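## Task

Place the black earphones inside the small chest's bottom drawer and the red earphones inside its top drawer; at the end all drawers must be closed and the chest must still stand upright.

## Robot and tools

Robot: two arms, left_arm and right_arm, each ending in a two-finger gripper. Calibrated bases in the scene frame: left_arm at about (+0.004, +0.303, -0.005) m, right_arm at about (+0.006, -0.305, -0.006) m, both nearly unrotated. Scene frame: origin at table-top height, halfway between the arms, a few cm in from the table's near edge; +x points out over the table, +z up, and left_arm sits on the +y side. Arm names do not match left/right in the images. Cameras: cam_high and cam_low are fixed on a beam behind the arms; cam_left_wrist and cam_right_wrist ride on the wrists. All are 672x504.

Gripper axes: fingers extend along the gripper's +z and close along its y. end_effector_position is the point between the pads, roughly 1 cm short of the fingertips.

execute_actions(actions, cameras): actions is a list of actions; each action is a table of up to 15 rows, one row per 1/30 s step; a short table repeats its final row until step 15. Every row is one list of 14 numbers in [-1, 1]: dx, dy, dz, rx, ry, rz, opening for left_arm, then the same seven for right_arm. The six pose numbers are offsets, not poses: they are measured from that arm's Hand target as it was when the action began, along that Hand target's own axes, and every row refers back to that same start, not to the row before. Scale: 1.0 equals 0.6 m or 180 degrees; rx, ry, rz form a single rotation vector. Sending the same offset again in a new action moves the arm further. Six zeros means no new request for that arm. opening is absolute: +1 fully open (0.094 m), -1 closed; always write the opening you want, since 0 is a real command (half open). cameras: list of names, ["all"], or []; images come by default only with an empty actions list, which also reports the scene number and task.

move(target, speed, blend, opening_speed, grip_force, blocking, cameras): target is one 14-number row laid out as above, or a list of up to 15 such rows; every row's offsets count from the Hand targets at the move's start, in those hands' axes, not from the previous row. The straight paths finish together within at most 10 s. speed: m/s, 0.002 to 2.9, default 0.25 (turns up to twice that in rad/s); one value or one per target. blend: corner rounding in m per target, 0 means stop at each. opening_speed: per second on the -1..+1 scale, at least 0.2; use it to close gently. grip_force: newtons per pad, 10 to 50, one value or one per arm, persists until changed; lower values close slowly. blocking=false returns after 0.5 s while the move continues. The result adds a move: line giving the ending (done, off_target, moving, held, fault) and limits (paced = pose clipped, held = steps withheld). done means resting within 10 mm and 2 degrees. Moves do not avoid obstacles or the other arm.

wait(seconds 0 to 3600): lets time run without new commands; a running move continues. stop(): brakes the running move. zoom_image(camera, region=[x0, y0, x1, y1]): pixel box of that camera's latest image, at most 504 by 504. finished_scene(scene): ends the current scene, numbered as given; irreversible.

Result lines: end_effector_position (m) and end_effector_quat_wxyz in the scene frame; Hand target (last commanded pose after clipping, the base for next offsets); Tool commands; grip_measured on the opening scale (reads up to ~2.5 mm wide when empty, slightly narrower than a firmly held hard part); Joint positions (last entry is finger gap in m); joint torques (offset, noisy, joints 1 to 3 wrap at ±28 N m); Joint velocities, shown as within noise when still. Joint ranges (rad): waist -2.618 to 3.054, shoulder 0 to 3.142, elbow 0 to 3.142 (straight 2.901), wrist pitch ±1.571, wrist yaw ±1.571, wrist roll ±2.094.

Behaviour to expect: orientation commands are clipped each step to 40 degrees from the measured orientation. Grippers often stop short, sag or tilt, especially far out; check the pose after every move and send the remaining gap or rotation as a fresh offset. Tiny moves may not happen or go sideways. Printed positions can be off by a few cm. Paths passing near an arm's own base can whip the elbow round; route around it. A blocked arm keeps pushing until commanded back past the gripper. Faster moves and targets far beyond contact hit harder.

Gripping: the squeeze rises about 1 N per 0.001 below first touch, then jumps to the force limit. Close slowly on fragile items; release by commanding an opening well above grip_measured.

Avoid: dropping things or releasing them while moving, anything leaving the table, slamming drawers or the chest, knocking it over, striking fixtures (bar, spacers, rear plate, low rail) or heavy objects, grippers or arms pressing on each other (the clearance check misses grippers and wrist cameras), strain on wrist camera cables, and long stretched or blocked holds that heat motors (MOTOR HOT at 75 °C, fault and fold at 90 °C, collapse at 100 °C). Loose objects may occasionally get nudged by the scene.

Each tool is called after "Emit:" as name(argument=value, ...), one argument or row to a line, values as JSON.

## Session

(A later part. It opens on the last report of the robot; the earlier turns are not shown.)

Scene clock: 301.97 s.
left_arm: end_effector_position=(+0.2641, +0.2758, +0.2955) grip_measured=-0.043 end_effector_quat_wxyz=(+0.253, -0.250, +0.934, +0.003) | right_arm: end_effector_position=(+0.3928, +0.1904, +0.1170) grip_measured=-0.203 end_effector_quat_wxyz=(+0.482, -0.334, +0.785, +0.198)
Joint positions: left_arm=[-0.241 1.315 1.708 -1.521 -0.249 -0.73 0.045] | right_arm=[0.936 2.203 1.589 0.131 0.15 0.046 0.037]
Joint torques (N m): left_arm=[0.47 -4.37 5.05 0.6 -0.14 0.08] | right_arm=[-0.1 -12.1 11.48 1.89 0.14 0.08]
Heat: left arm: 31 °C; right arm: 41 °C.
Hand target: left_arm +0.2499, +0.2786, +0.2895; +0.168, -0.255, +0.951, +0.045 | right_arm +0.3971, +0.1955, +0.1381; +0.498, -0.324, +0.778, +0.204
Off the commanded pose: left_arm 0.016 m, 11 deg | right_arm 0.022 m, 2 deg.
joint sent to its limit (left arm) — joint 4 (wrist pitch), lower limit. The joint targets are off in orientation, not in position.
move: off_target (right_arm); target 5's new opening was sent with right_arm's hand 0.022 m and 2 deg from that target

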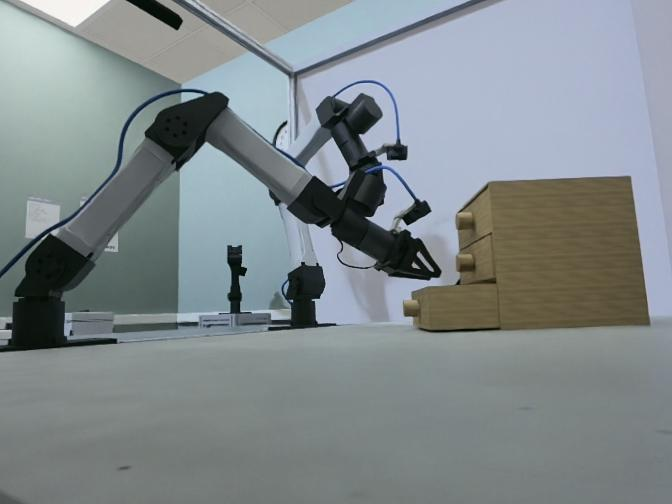

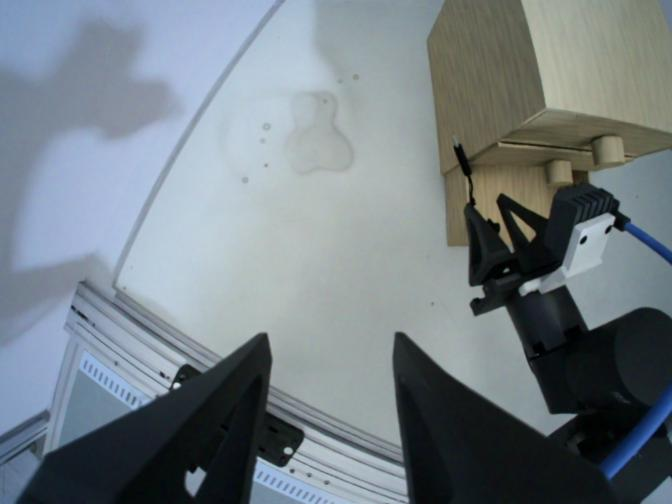

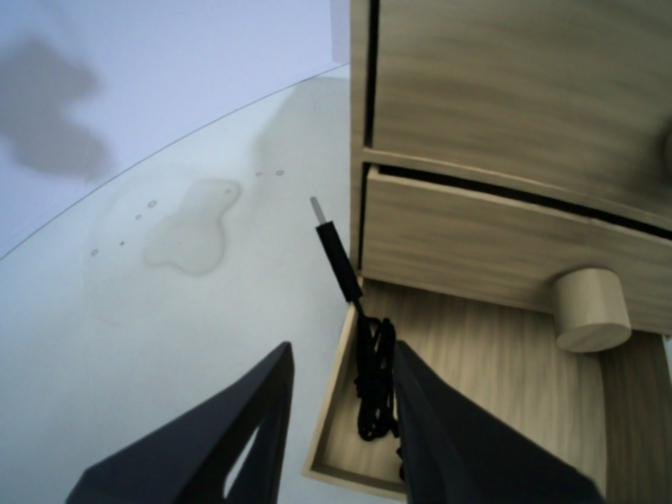

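Emit:
move(
  target=[
    [0,0,0,0,0,0,-0.1,-0.0555,0,-0.1178,0,0,0,-0.2],
    [0,0,0,0,0,0,-0.1,0.047,-0.0807,-0.3453,0,0,0,-0.2],
    [-0.021,-0.3933,0.2915,0.1086,0.0249,0.3445,-0.1,0.047,-0.0807,-0.3453,0,0,0,-0.2],
  ],
  cameras=["cam_low","cam_left_wrist","cam_right_wrist"],
  speed=0.2,
  blend=[0.02,0.02,0],
)

Scene clock: 316.97 s.
left_arm: end_effector_position=(+0.4315, +0.1150, +0.1347) grip_measured=-0.097 end_effector_quat_wxyz=(+0.137, +0.287, +0.947, -0.033) | right_arm: end_effector_position=(+0.2929, +0.0229, +0.1982) grip_measured=-0.202 end_effector_quat_wxyz=(+0.496, -0.319, +0.783, +0.198)
Joint positions: left_arm=[-0.374 2.088 1.979 -1.187 0.043 0.186 0.042] | right_arm=[0.9 1.381 0.888 0.042 0.142 0.042 0.037]
Joint torques (N m): left_arm=[-0.44 -8.9 9.16 0.61 0.18 0.11] | right_arm=[-0.87 -6.79 7.01 1.9 -0.18 -0.13]
Heat: left arm: 31 °C; right arm: 43 °C.
Hand target: left_arm +0.4302, +0.1100, +0.1297; +0.124, +0.298, +0.946, -0.040 | right_arm +0.2897, +0.0204, +0.2000; +0.498, -0.324, +0.778, +0.204
Off the commanded pose: left_arm 0.007 m, 2 deg | right_arm 0.004 m, 1 deg.
move: done; blend cut to 0 m at target 1

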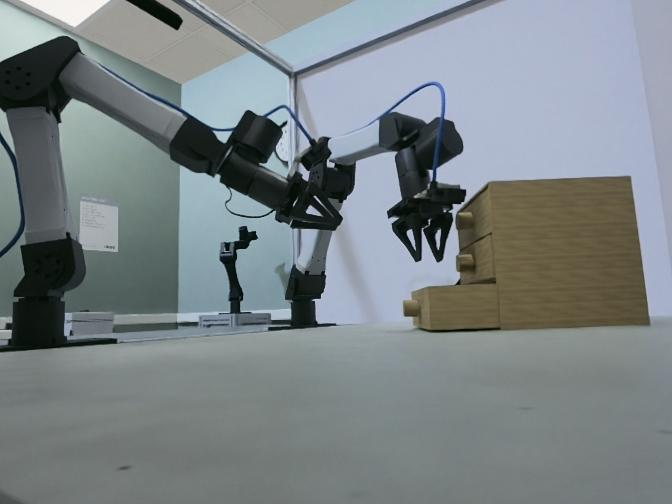

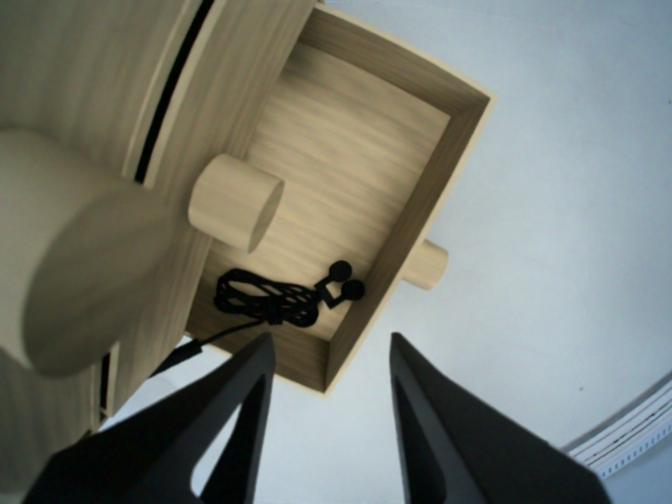

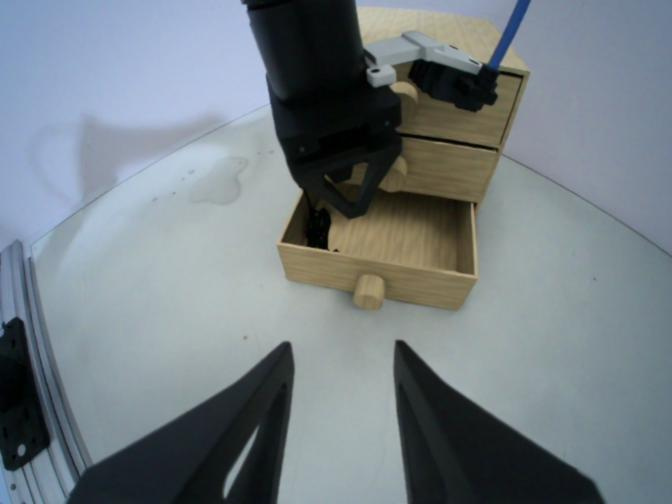

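Emit:
move(
  target=[
    [0.0205,0.03,0.1,0,0,0,-0.47,0,0,0,0,0,0,-0.2],
    [0.0205,0.03,0.1412,0,0,0,-0.47,0,0,0,0,0,0,-0.2],
  ],
  cameras=["cam_low","cam_left_wrist","cam_right_wrist"],
  speed=0.08,
  blend=[0.005,0],
)

Scene clock: 331.07 s.
left_arm: end_effector_position=(+0.4491, +0.1165, +0.0626) grip_measured=-0.467 end_effector_quat_wxyz=(+0.141, +0.298, +0.943, -0.038) | right_arm: end_effector_position=(+0.2929, +0.0229, +0.1982) grip_measured=-0.202 end_effector_quat_wxyz=(+0.496, -0.319, +0.783, +0.198)
Joint positions: left_arm=[-0.352 2.148 1.782 -0.924 0.061 0.23 0.025] | right_arm=[0.9 1.381 0.888 0.042 0.142 0.042 0.037]
Joint torques (N m): left_arm=[0.7 -8.75 6.13 0.92 0.11 0] | right_arm=[-0.7 -6.84 6.98 2.01 -0.21 -0.1]
Heat: left arm: 33 °C; right arm: 40 °C.
Hand target: left_arm +0.4486, +0.1190, +0.0445; +0.124, +0.298, +0.946, -0.040 | right_arm +0.2897, +0.0204, +0.2000; +0.498, -0.324, +0.778, +0.204
Off the commanded pose: left_arm 0.018 m, 2 deg | right_arm 0.004 m, 1 deg.
move: off_target (left_arm)

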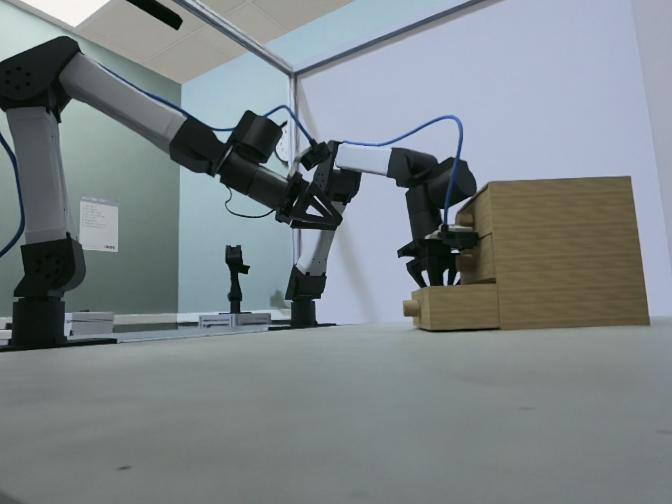

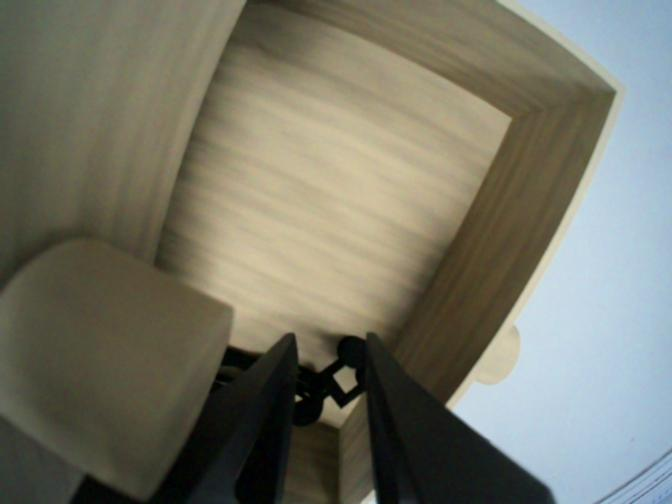

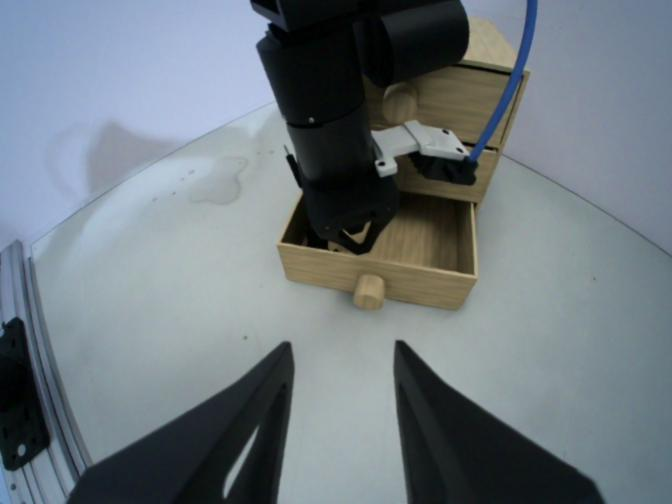

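Emit:
move(
  target=[0,0,0.003,0,0,0,-1,0,0,0,0,0,0,-0.2],
  cameras=["cam_left_wrist"],
)

Scene clock: 333.57 s.
left_arm: end_effector_position=(+0.4495, +0.1164, +0.0627) grip_measured=-0.994 end_effector_quat_wxyz=(+0.141, +0.298, +0.943, -0.038) | right_arm: end_effector_position=(+0.2929, +0.0229, +0.1982) grip_measured=-0.202 end_effector_quat_wxyz=(+0.496, -0.319, +0.783, +0.198)
Joint positions: left_arm=[-0.352 2.148 1.782 -0.923 0.061 0.23 0] | right_arm=[0.9 1.381 0.888 0.042 0.142 0.042 0.037]
Joint torques (N m): left_arm=[0.68 -8.51 5.86 0.95 0.11 0] | right_arm=[-0.83 -6.76 6.97 2.01 -0.17 -0.1]
Heat: left arm: 33 °C; right arm: 40 °C.
Hand target: left_arm +0.4490, +0.1187, +0.0427; +0.124, +0.298, +0.946, -0.039 | right_arm +0.2897, +0.0204, +0.2000; +0.498, -0.324, +0.778, +0.204
Off the commanded pose: left_arm 0.020 m, 2 deg | right_arm 0.004 m, 1 deg.
move: off_target (left_arm)

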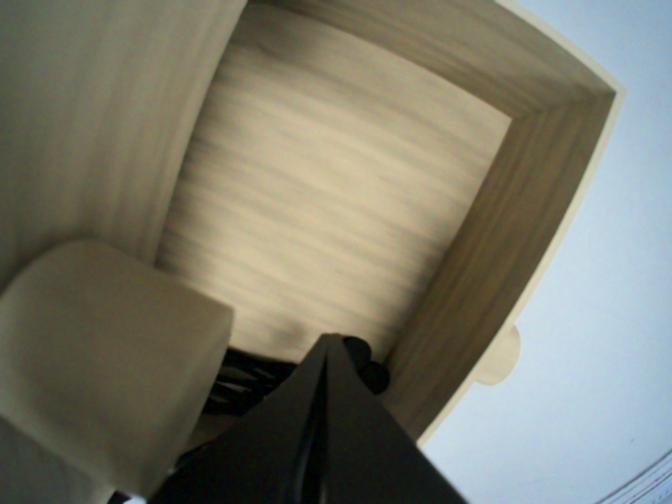

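Emit:
move(
  target=[-0.03,0,-0.12,0,0,0,-1,0,0,0,0,0,0,-0.2],
  cameras=["cam_left_wrist"],
  speed=0.15,
)

Scene clock: 336.57 s.
left_arm: end_effector_position=(+0.4468, +0.1173, +0.1215) grip_measured=-0.995 end_effector_quat_wxyz=(+0.135, +0.299, +0.944, -0.038) | right_arm: end_effector_position=(+0.2929, +0.0229, +0.1982) grip_measured=-0.202 end_effector_quat_wxyz=(+0.496, -0.319, +0.783, +0.198)
Joint positions: left_arm=[-0.35 2.148 2.019 -1.172 0.063 0.231 0] | right_arm=[0.9 1.381 0.888 0.042 0.142 0.042 0.037]
Joint torques (N m): left_arm=[0.75 -9.58 9.06 0.65 0.08 -0.01] | right_arm=[-0.81 -6.79 6.94 2.02 -0.19 -0.12]
Heat: left arm: 33 °C; right arm: 40 °C.
Hand target: left_arm +0.4481, +0.1196, +0.1170; +0.124, +0.298, +0.946, -0.039 | right_arm +0.2897, +0.0204, +0.2000; +0.498, -0.324, +0.778, +0.204
Off the commanded pose: left_arm 0.005 m, 1 deg | right_arm 0.004 m, 1 deg.
move: done

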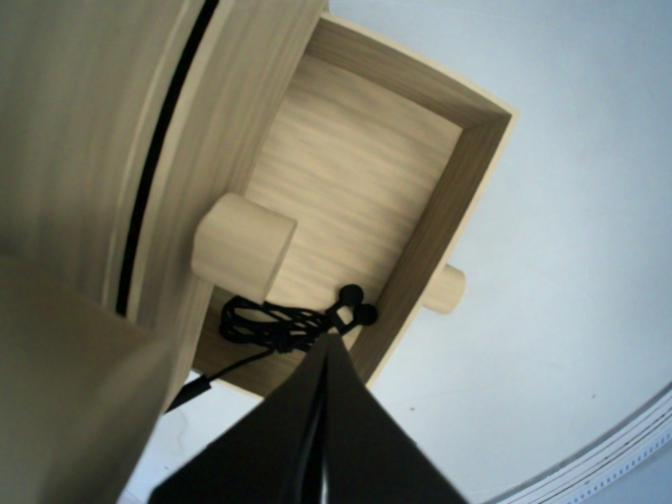

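Emit:
move(
  target=[
    [-0.03,0,-0.1,0,0,0,-1,0,0,0,0,0,0,-0.2],
    [-0.0137,0.0555,-0.036,0.0344,0.0962,0.496,0.28,0,0,0,0,0,0,-0.2],
  ],
  cameras=["cam_low","cam_left_wrist","cam_right_wrist"],
  speed=0.2,
)

Scene clock: 357.27 s.
left_arm: end_effector_position=(+0.4701, +0.1285, +0.1506) grip_measured=+0.275 end_effector_quat_wxyz=(+0.062, +0.879, +0.463, +0.101) | right_arm: end_effector_position=(+0.2929, +0.0229, +0.1982) grip_measured=-0.202 end_effector_quat_wxyz=(+0.496, -0.319, +0.783, +0.198)
Joint positions: left_arm=[-0.358 2.392 2.565 -1.523 -0.067 1.8 0.06] | right_arm=[0.9 1.381 0.888 0.042 0.142 0.042 0.037]
Joint torques (N m): left_arm=[1.58 -9.83 8.39 0.18 -0.53 0.08] | right_arm=[-0.85 -6.98 6.83 1.99 -0.17 -0.09]
Heat: left arm: 36 °C; right arm: 40 °C.
Hand target: left_arm +0.4691, +0.1454, +0.1401; -0.028, +0.881, +0.469, +0.054 | right_arm +0.2897, +0.0204, +0.2000; +0.498, -0.324, +0.778, +0.204
Off the commanded pose: left_arm 0.020 m, 12 deg | right_arm 0.004 m, 1 deg.
joint sent to its limit (left arm) — joint 4 (wrist pitch), lower limit. The joint targets are off in orientation, not in position.
move: off_target (left_arm); target 2's new opening was sent with left_arm's hand 0.019 m and 12 deg from that target

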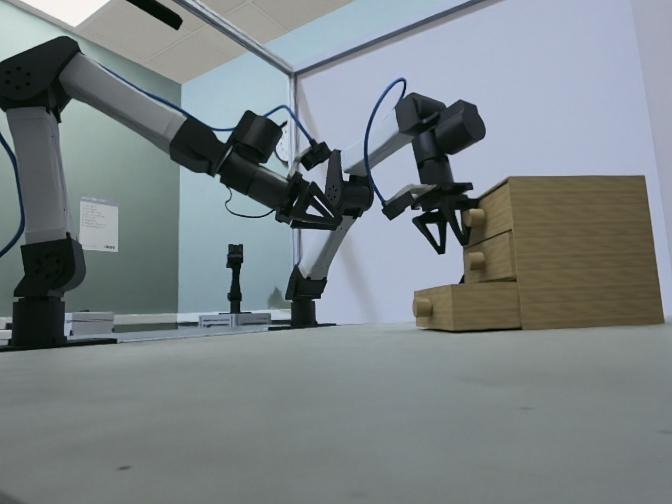

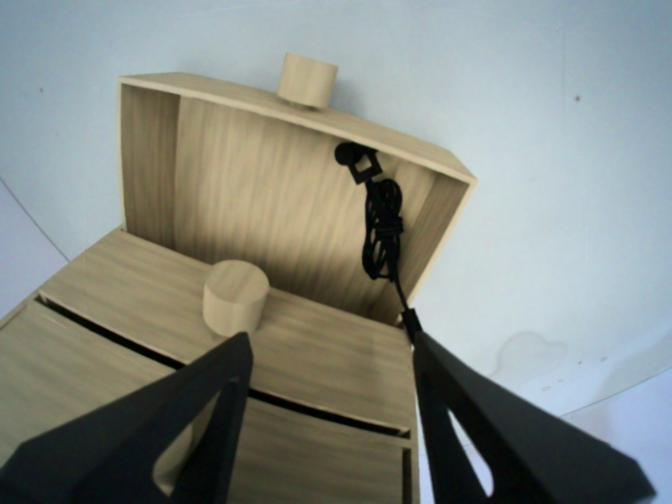

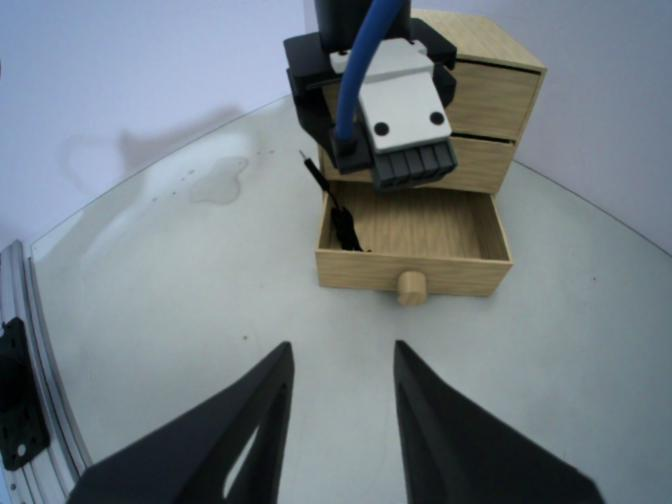

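Emit:
move(
  target=[
    [-0.1028,0.0233,-0.0125,0,0,0,0.28,0.0845,0,-0.1812,0,0,0,-0.2],
    [-0.1098,0.0233,0.0453,0,0,0,0.28,0.0845,0,-0.1812,0,0,0,-0.2],
  ],
  cameras=["cam_high","cam_left_wrist","cam_right_wrist"],
  speed=0.12,
)

Scene clock: 374.53 s.
left_arm: end_effector_position=(+0.4625, +0.1009, +0.1378) grip_measured=+0.277 end_effector_quat_wxyz=(+0.033, +0.864, +0.485, +0.130) | right_arm: end_effector_position=(+0.2065, -0.0615, +0.2064) grip_measured=-0.202 end_effector_quat_wxyz=(+0.501, -0.326, +0.774, +0.209)
Joint positions: left_arm=[-0.451 2.43 2.576 -1.523 -0.173 1.662 0.06] | right_arm=[0.984 0.824 0.611 -0.221 0.195 0.068 0.037]
Joint torques (N m): left_arm=[-2.25 -7.24 6.93 0.15 0.53 0.11] | right_arm=[0.38 -2.09 6.98 1.94 0.11 0.11]
Heat: left arm: 37 °C; right arm: 40 °C.
Hand target: left_arm +0.4459, +0.0861, +0.1051; -0.028, +0.881, +0.469, +0.054 | right_arm +0.2049, -0.0644, +0.1999; +0.498, -0.324, +0.779, +0.204
Off the commanded pose: left_arm 0.039 m, 11 deg | right_arm 0.007 m, 1 deg.
joint sent to its limit (left arm) — joint 4 (wrist pitch), lower limit. The joint targets are off in orientation, not in position.
move: off_target (left_arm)

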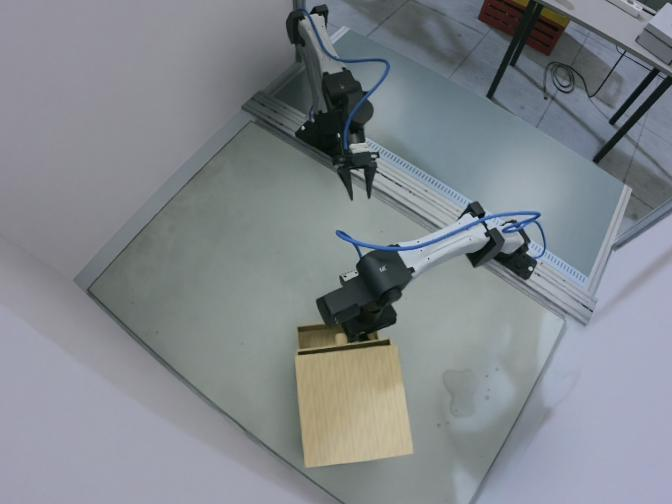

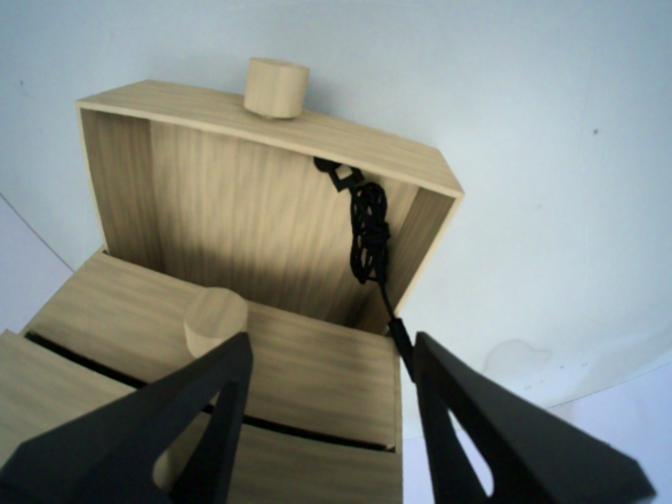

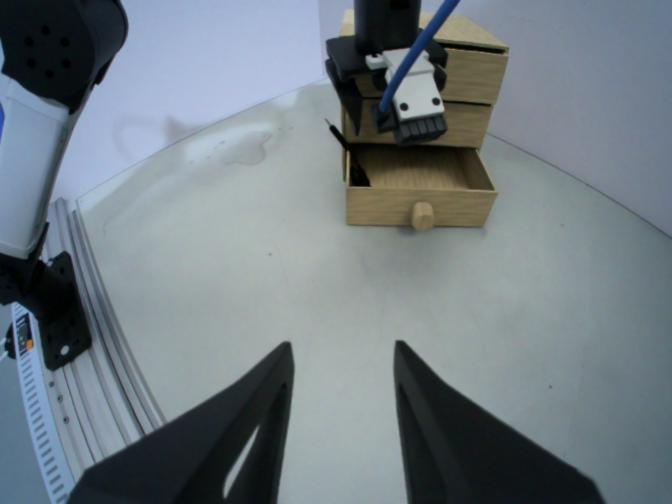

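Emit:
execute_actions(
  actions=[],
)

Scene clock: 386.83 s.
left_arm: end_effector_position=(+0.4625, +0.1009, +0.1378) grip_measured=+0.277 end_effector_quat_wxyz=(+0.033, +0.864, +0.485, +0.130) | right_arm: end_effector_position=(+0.2065, -0.0615, +0.2064) grip_measured=-0.202 end_effector_quat_wxyz=(+0.501, -0.326, +0.774, +0.209)
Joint positions: left_arm=[-0.451 2.43 2.576 -1.523 -0.173 1.662 0.06] | right_arm=[0.984 0.824 0.611 -0.221 0.195 0.068 0.037]
Joint velocities: within noise
Joint torques (N m): left_arm=[-2.22 -7.34 6.95 0.15 0.53 0.11] | right_arm=[0.35 -1.85 7.19 1.92 0.13 0.07]
Heat: left arm: 36 °C; right arm: 39 °C.
Hand target: left_arm +0.4459, +0.0861, +0.1051; -0.028, +0.881, +0.469, +0.054 | right_arm +0.2049, -0.0644, +0.1999; +0.498, -0.324, +0.779, +0.204
Tool commands: left_gripper/opening=+0.28 right_gripper/opening=-0.2
Off the commanded pose: left_arm 0.039 m, 11 deg | right_arm 0.007 m, 1 deg.

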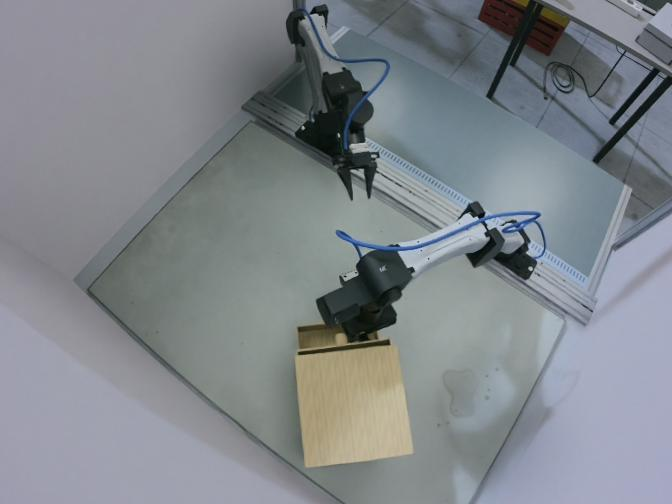

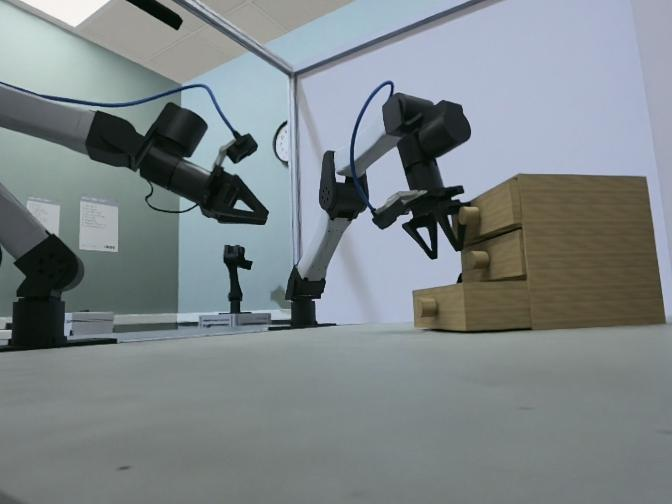

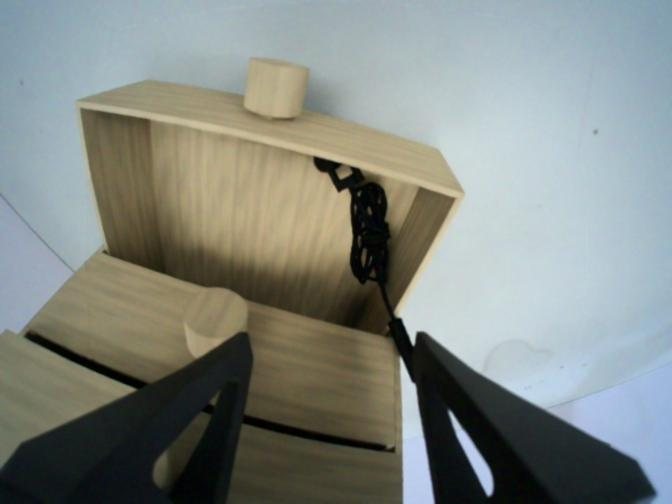

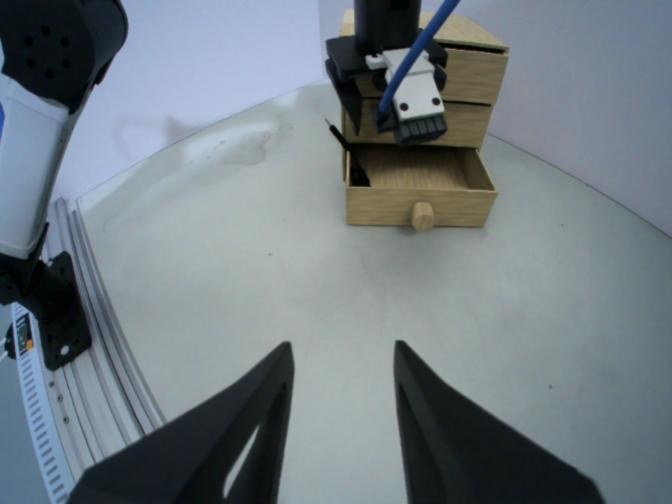

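Emit:
move(
  target=[0.048,0.009,-0.1,0,0,0,0.28,0,0,0,0,0,0,-0.2],
  speed=0.1,
  cameras=["cam_low","cam_left_wrist","cam_right_wrist"],
)

Scene clock: 394.77 s.
left_arm: end_effector_position=(+0.4708, +0.1020, +0.1523) grip_measured=+0.277 end_effector_quat_wxyz=(+0.057, +0.870, +0.470, +0.136) | right_arm: end_effector_position=(+0.2065, -0.0615, +0.2064) grip_measured=-0.202 end_effector_quat_wxyz=(+0.501, -0.326, +0.774, +0.209)
Joint positions: left_arm=[-0.433 2.43 2.629 -1.523 -0.149 1.714 0.06] | right_arm=[0.984 0.824 0.611 -0.221 0.195 0.068 0.037]
Joint torques (N m): left_arm=[0.01 -14.46 9.65 0.23 0.23 0.2] | right_arm=[0.14 -2.03 7.09 1.85 0.14 0.05]
Heat: left arm: 36 °C; right arm: 39 °C.
Hand target: left_arm +0.4623, +0.1008, +0.1682; -0.028, +0.881, +0.469, +0.054 | right_arm +0.2049, -0.0644, +0.1999; +0.498, -0.324, +0.779, +0.204
Off the commanded pose: left_arm 0.018 m, 14 deg | right_arm 0.007 m, 1 deg.
joint sent to its limit (left arm) — joint 4 (wrist pitch), lower limit. The joint targets are off in orientation, not in position.
move: off_target (left_arm)

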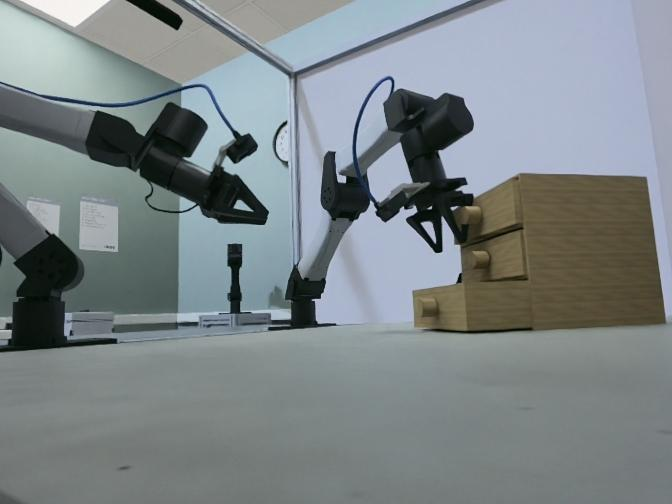

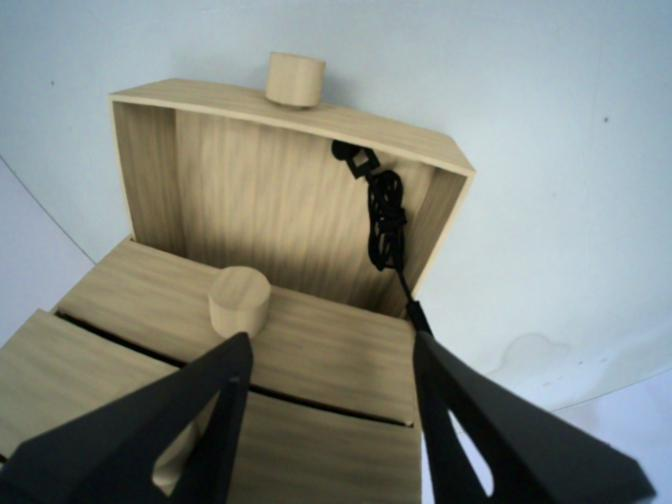

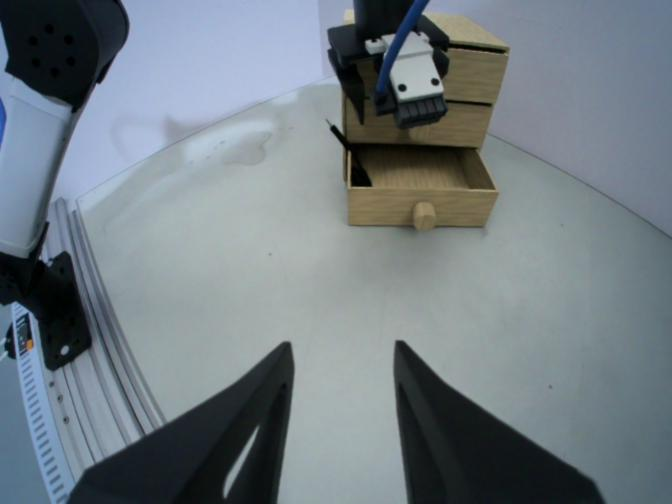

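Emit:
move(
  target=[
    [-0.011,-0.003,-0.075,-0.072,0.021,-0.008,0.28,0,0,0,0,0,0,-0.2],
    [-0.002,-0.018,-0.252,-0.072,0.021,-0.008,0.28,0,0,0,0,0,0,-0.2],
  ],
  speed=0.12,
  blend=0.02,
  cameras=["cam_high","cam_low","cam_left_wrist","cam_right_wrist"],
)

Scene clock: 403.33 s.
left_arm: end_effector_position=(+0.4562, +0.0835, +0.3056) grip_measured=+0.278 end_effector_quat_wxyz=(+0.217, +0.834, +0.445, +0.244) | right_arm: end_effector_position=(+0.2065, -0.0615, +0.2064) grip_measured=-0.202 end_effector_quat_wxyz=(+0.501, -0.326, +0.774, +0.209)
Joint positions: left_arm=[-0.48 2.254 2.846 -1.521 -0.157 1.71 0.06] | right_arm=[0.984 0.824 0.611 -0.221 0.195 0.068 0.037]
Joint torques (N m): left_arm=[-0.5 -13.55 7.08 0.82 -0.28 0.09] | right_arm=[0.18 -2.15 7.21 1.95 0.11 0.01]
Heat: left arm: 39 °C; right arm: 39 °C.
Hand target: left_arm +0.4423, +0.0907, +0.3181; +0.057, +0.871, +0.469, +0.136 | right_arm +0.2049, -0.0644, +0.1999; +0.498, -0.324, +0.779, +0.204
Off the commanded pose: left_arm 0.020 m, 23 deg | right_arm 0.007 m, 1 deg.
joint sent to its limit (left arm) — joint 4 (wrist pitch), lower limit. The joint targets are off in orientation, not in position.
move: off_target (left_arm)

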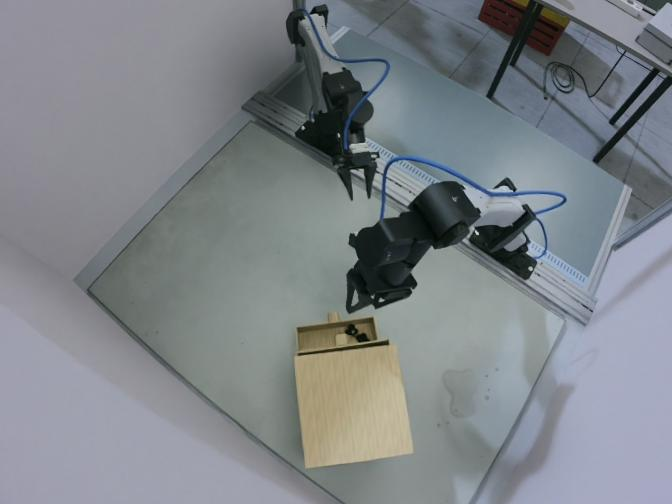

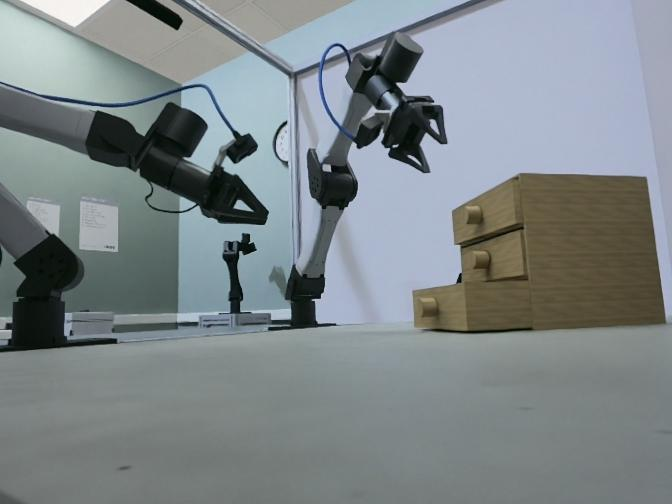

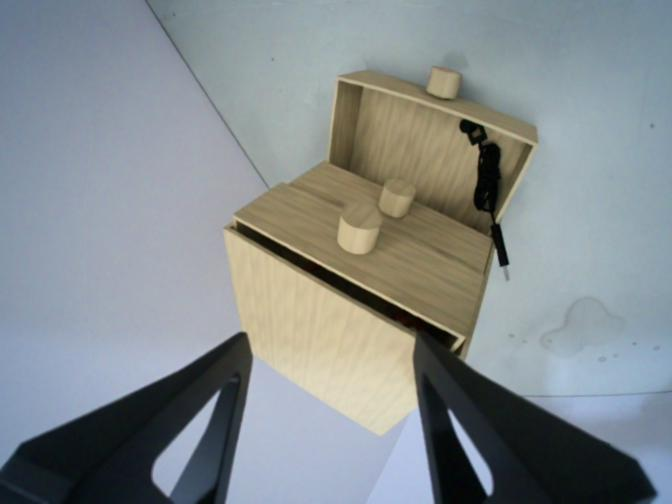

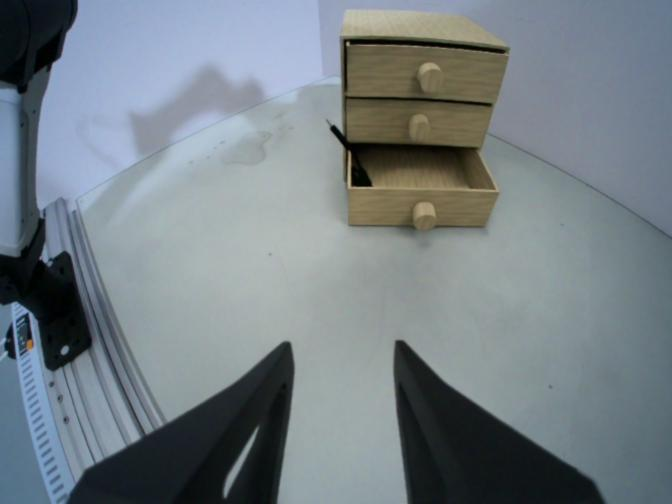

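Emit:
move(
  target=[0.095,-0.25,0.017,-0.0927,-0.2299,-0.4468,0.1,0,0,0,0,0,0,-0.2],
  speed=0.3,
  cameras=["cam_high","cam_low","cam_left_wrist"],
)

Scene clock: 430.27 s.
left_arm: end_effector_position=(+0.3587, +0.2233, +0.2795) grip_measured=+0.103 end_effector_quat_wxyz=(+0.381, +0.348, +0.842, -0.154) | right_arm: end_effector_position=(+0.2065, -0.0615, +0.2064) grip_measured=-0.202 end_effector_quat_wxyz=(+0.501, -0.326, +0.774, +0.209)
Joint positions: left_arm=[0.071 1.427 1.519 -1.015 0.585 0.628 0.052] | right_arm=[0.984 0.824 0.611 -0.221 0.195 0.068 0.037]
Joint torques (N m): left_arm=[0.51 -7.35 6.11 1.37 0.64 -0.13] | right_arm=[0.18 -2.07 7.21 1.9 0.13 0.09]
Heat: left arm: 42 °C; right arm: 39 °C.
Hand target: left_arm +0.3547, +0.2214, +0.2847; +0.390, +0.346, +0.838, -0.162 | right_arm +0.2049, -0.0644, +0.1999; +0.498, -0.324, +0.779, +0.204
Off the commanded pose: left_arm 0.007 m, 2 deg | right_arm 0.007 m, 1 deg.
move: done

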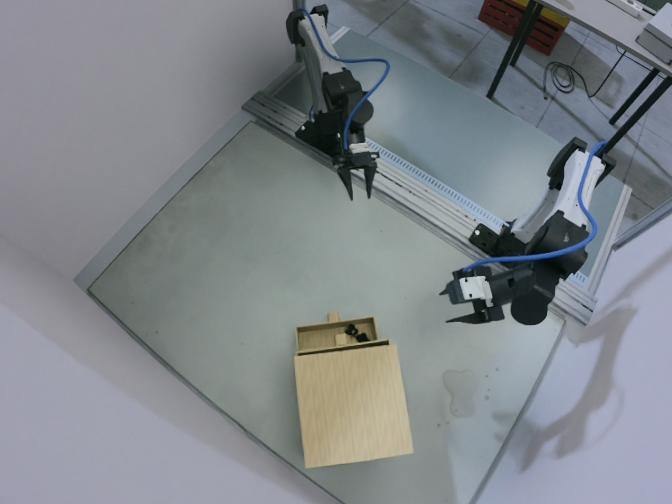

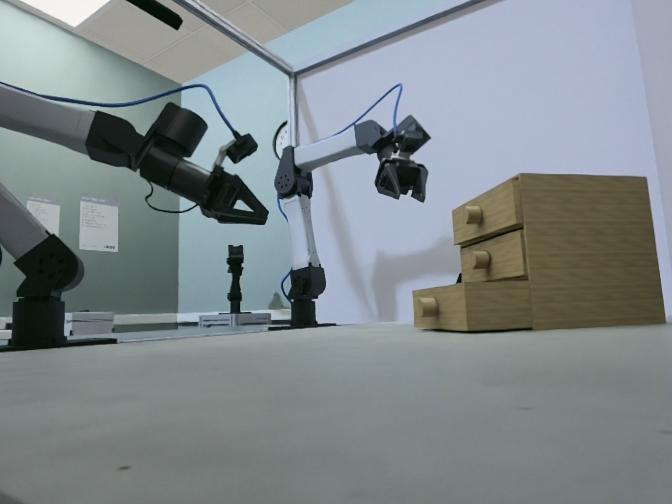

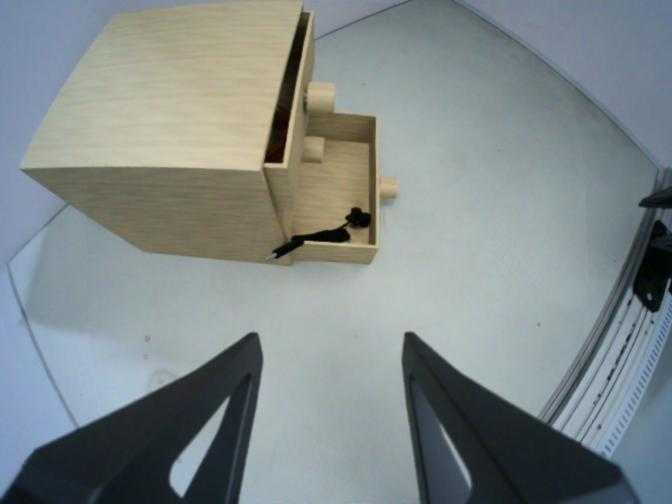

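Emit:
move(
  target=[0.117,0.101,0.19,0,0,0,0.1,0,0,0,0,0,0,-0.2],
  speed=0.2,
  cameras=["cam_left_wrist"],
)

Scene clock: 439.33 s.
left_arm: end_effector_position=(+0.4272, +0.2363, +0.1667) grip_measured=+0.103 end_effector_quat_wxyz=(+0.395, +0.344, +0.839, -0.149) | right_arm: end_effector_position=(+0.2065, -0.0615, +0.2064) grip_measured=-0.202 end_effector_quat_wxyz=(+0.501, -0.326, +0.774, +0.209)
Joint positions: left_arm=[0.098 1.622 1.232 -0.509 0.6 0.637 0.052] | right_arm=[0.984 0.824 0.611 -0.221 0.195 0.068 0.037]
Joint torques (N m): left_arm=[0.42 -5.72 6.63 1.41 0.64 0.02] | right_arm=[0.2 -1.95 6.94 1.83 0.15 0.11]
Heat: left arm: 40 °C; right arm: 39 °C.
Hand target: left_arm +0.4274, +0.2344, +0.1578; +0.391, +0.346, +0.837, -0.162 | right_arm +0.2049, -0.0644, +0.1999; +0.498, -0.324, +0.779, +0.204
Off the commanded pose: left_arm 0.009 m, 2 deg | right_arm 0.007 m, 1 deg.
move: done

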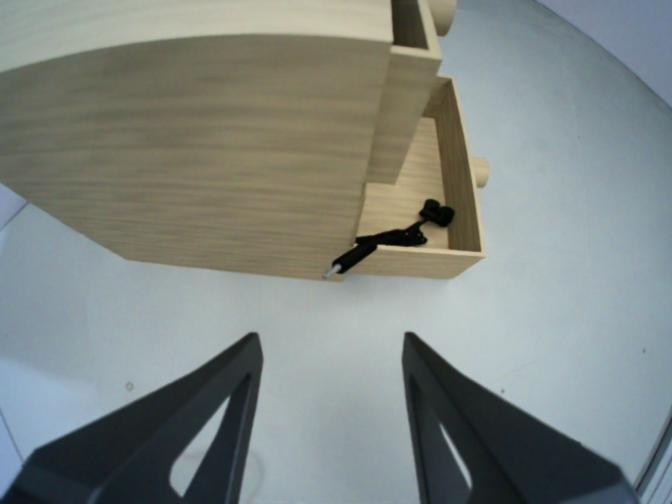

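Emit:
move(
  target=[0.0125,-0.013,0.104,0,0,0,0.1,0,0,0,0,0,0,-0.2],
  speed=0.12,
  cameras=["cam_left_wrist","cam_low"],
)

Scene clock: 445.53 s.
left_arm: end_effector_position=(+0.4452, +0.2000, +0.1205) grip_measured=+0.103 end_effector_quat_wxyz=(+0.389, +0.353, +0.835, -0.165) | right_arm: end_effector_position=(+0.2065, -0.0615, +0.2064) grip_measured=-0.202 end_effector_quat_wxyz=(+0.501, -0.326, +0.774, +0.209)
Joint positions: left_arm=[0.004 1.741 1.171 -0.308 0.574 0.567 0.052] | right_arm=[0.984 0.824 0.611 -0.221 0.195 0.068 0.037]
Joint torques (N m): left_arm=[-0.79 -6.16 6.72 1.75 0.15 -0.27] | right_arm=[0.1 -1.91 7.13 1.89 0.15 0.03]
Heat: left arm: 38 °C; right arm: 39 °C.
Hand target: left_arm +0.4522, +0.1986, +0.1118; +0.390, +0.346, +0.838, -0.162 | right_arm +0.2049, -0.0644, +0.1999; +0.498, -0.324, +0.779, +0.204
Off the commanded pose: left_arm 0.011 m, 1 deg | right_arm 0.007 m, 1 deg.
move: off_target (left_arm)
Images, in order (width x height): cam_low 672x504, cam_left_wrist 672x504.

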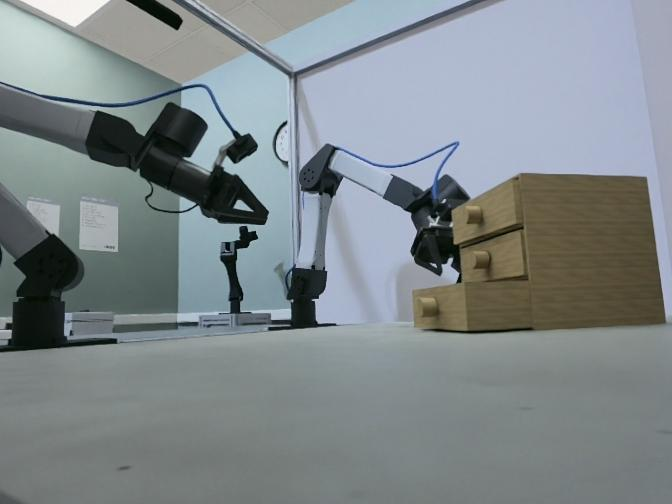

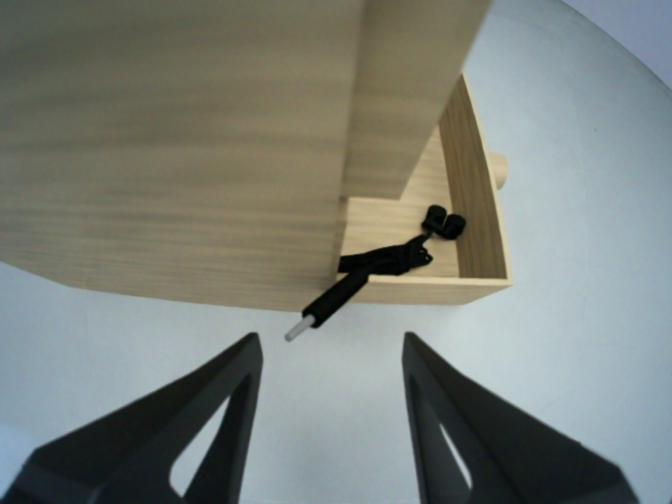

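Emit:
move(
  target=[0.002,-0.005,-0.023,0,-0.111,0,0.1,0,0,0,0,0,0,-0.2],
  speed=0.15,
  cameras=["cam_left_wrist"],
)

Scene clock: 451.67 s.
left_arm: end_effector_position=(+0.4446, +0.2050, +0.1142) grip_measured=+0.103 end_effector_quat_wxyz=(+0.523, +0.311, +0.764, -0.213) | right_arm: end_effector_position=(+0.2065, -0.0615, +0.2064) grip_measured=-0.202 end_effector_quat_wxyz=(+0.501, -0.326, +0.774, +0.209)
Joint positions: left_arm=[0.071 1.741 0.832 0.383 0.754 0.37 0.052] | right_arm=[0.984 0.824 0.611 -0.221 0.195 0.068 0.037]
Joint torques (N m): left_arm=[0.54 -8.98 5.68 1.71 0.52 -0.13] | right_arm=[0.31 -2.02 7.09 1.91 0.14 0.06]
Heat: left arm: 38 °C; right arm: 39 °C.
Hand target: left_arm +0.4420, +0.2044, +0.1198; +0.530, +0.313, +0.757, -0.220 | right_arm +0.2049, -0.0644, +0.1999; +0.498, -0.324, +0.779, +0.204
Off the commanded pose: left_arm 0.006 m, 1 deg | right_arm 0.007 m, 1 deg.
move: done

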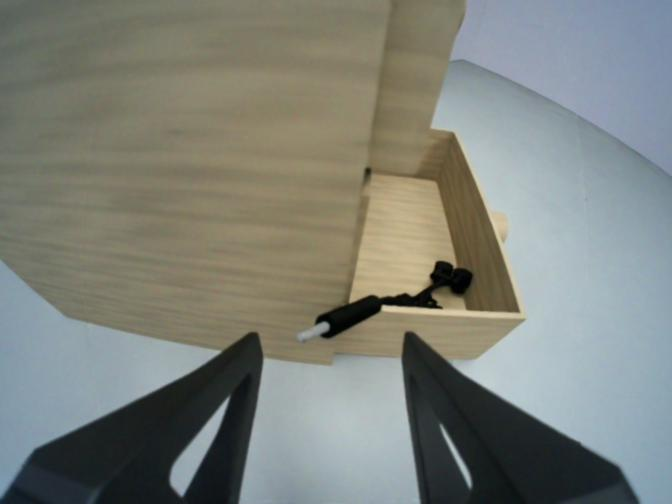

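Emit:
move(
  target=[0.006,-0.007,0.0465,0,0,0,0.1,0,0,0,0,0,0,-0.2],
  speed=0.08,
  cameras=["cam_left_wrist"],
)

Scene clock: 456.53 s.
left_arm: end_effector_position=(+0.4492, +0.1843, +0.1058) grip_measured=+0.103 end_effector_quat_wxyz=(+0.524, +0.315, +0.759, -0.223) | right_arm: end_effector_position=(+0.2065, -0.0615, +0.2064) grip_measured=-0.202 end_effector_quat_wxyz=(+0.501, -0.326, +0.774, +0.209)
Joint positions: left_arm=[0.017 1.792 0.832 0.465 0.731 0.328 0.052] | right_arm=[0.984 0.824 0.611 -0.221 0.195 0.068 0.037]
Joint torques (N m): left_arm=[-0.39 -6.38 8.03 1.79 0.1 -0.11] | right_arm=[0.02 -2.07 7.27 1.88 0.07 0.05]
Heat: left arm: 37 °C; right arm: 39 °C.
Hand target: left_arm +0.4567, +0.1837, +0.1068; +0.530, +0.313, +0.757, -0.220 | right_arm +0.2049, -0.0644, +0.1999; +0.498, -0.324, +0.779, +0.204
Off the commanded pose: left_arm 0.008 m, 1 deg | right_arm 0.007 m, 1 deg.
move: done

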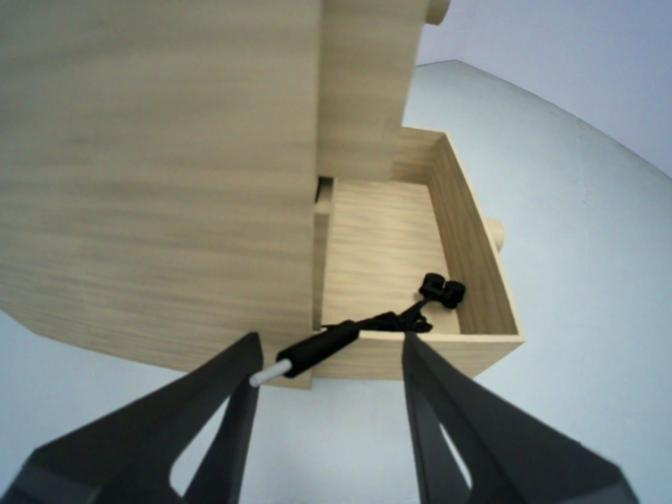

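Emit:
move(
  target=[
    [0,0.0,0,0,0,0,0.45,0,0,0,0,0,0,-0.2],
    [-0.012,0.004,-0.0025,0,0,0,0.45,0,0,0,0,0,0,-0.2],
  ],
  speed=0.05,
  cameras=["cam_left_wrist"],
)

Emit:
move(
  target=[0,0,0,0,0,0,-0.95,0,0,0,0,0,0,-0.2],
  opening_speed=0.7,
  grip_force=[25,50],
  cameras=["cam_left_wrist"],
)

Scene clock: 461.93 s.
left_arm: end_effector_position=(+0.4514, +0.1844, +0.1081) grip_measured=+0.447 end_effector_quat_wxyz=(+0.524, +0.314, +0.760, -0.224) | right_arm: end_effector_position=(+0.2065, -0.0615, +0.2064) grip_measured=-0.202 end_effector_quat_wxyz=(+0.501, -0.326, +0.774, +0.209)
Joint positions: left_arm=[0.017 1.792 0.846 0.45 0.73 0.327 0.068] | right_arm=[0.984 0.824 0.611 -0.221 0.195 0.068 0.037]
Joint torques (N m): left_arm=[-0.09 -7.53 8.8 1.61 0.14 -0.1] | right_arm=[0.12 -2.14 7.19 1.95 0.16 0.11]
Heat: left arm: 36 °C; right arm: 39 °C.
Hand target: left_arm +0.4593, +0.1847, +0.1142; +0.530, +0.313, +0.757, -0.220 | right_arm +0.2049, -0.0644, +0.2000; +0.498, -0.324, +0.778, +0.204
Off the commanded pose: left_arm 0.010 m, 1 deg | right_arm 0.007 m, 1 deg.
move: done

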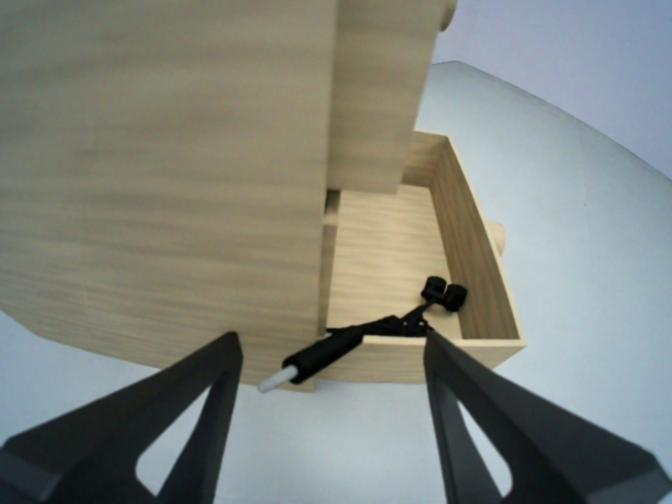

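Scene clock: 466.60 s.
left_arm: end_effector_position=(+0.4518, +0.1851, +0.1073) grip_measured=-0.828 end_effector_quat_wxyz=(+0.522, +0.312, +0.762, -0.222) | right_arm: end_effector_position=(+0.2065, -0.0615, +0.2064) grip_measured=-0.202 end_effector_quat_wxyz=(+0.501, -0.326, +0.774, +0.209)
Joint positions: left_arm=[0.017 1.792 0.848 0.442 0.725 0.327 0.008] | right_arm=[0.984 0.824 0.611 -0.221 0.195 0.068 0.037]
Joint torques (N m): left_arm=[-0.13 -7.53 8.64 1.68 0.22 -0.1] | right_arm=[0.42 -2.09 7.17 1.86 0.16 0.07]
Heat: left arm: 36 °C; right arm: 39 °C.
Hand target: left_arm +0.4593, +0.1847, +0.1142; +0.530, +0.313, +0.757, -0.219 | right_arm +0.2049, -0.0644, +0.2000; +0.498, -0.324, +0.778, +0.204
Off the commanded pose: left_arm 0.010 m, 1 deg | right_arm 0.007 m, 1 deg.
grip_force (N): 25, 50
move: done

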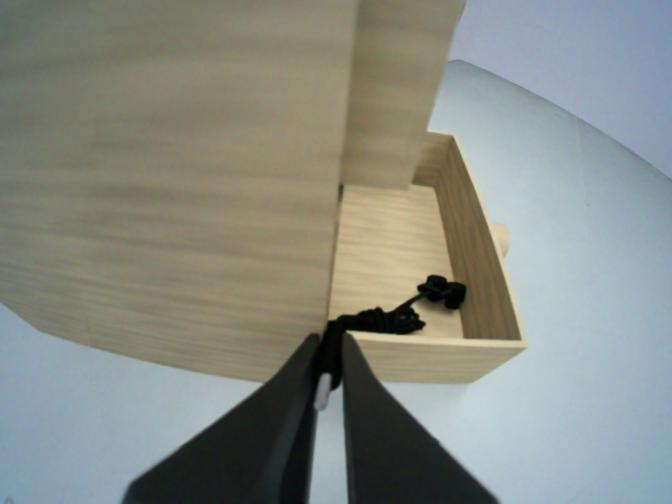

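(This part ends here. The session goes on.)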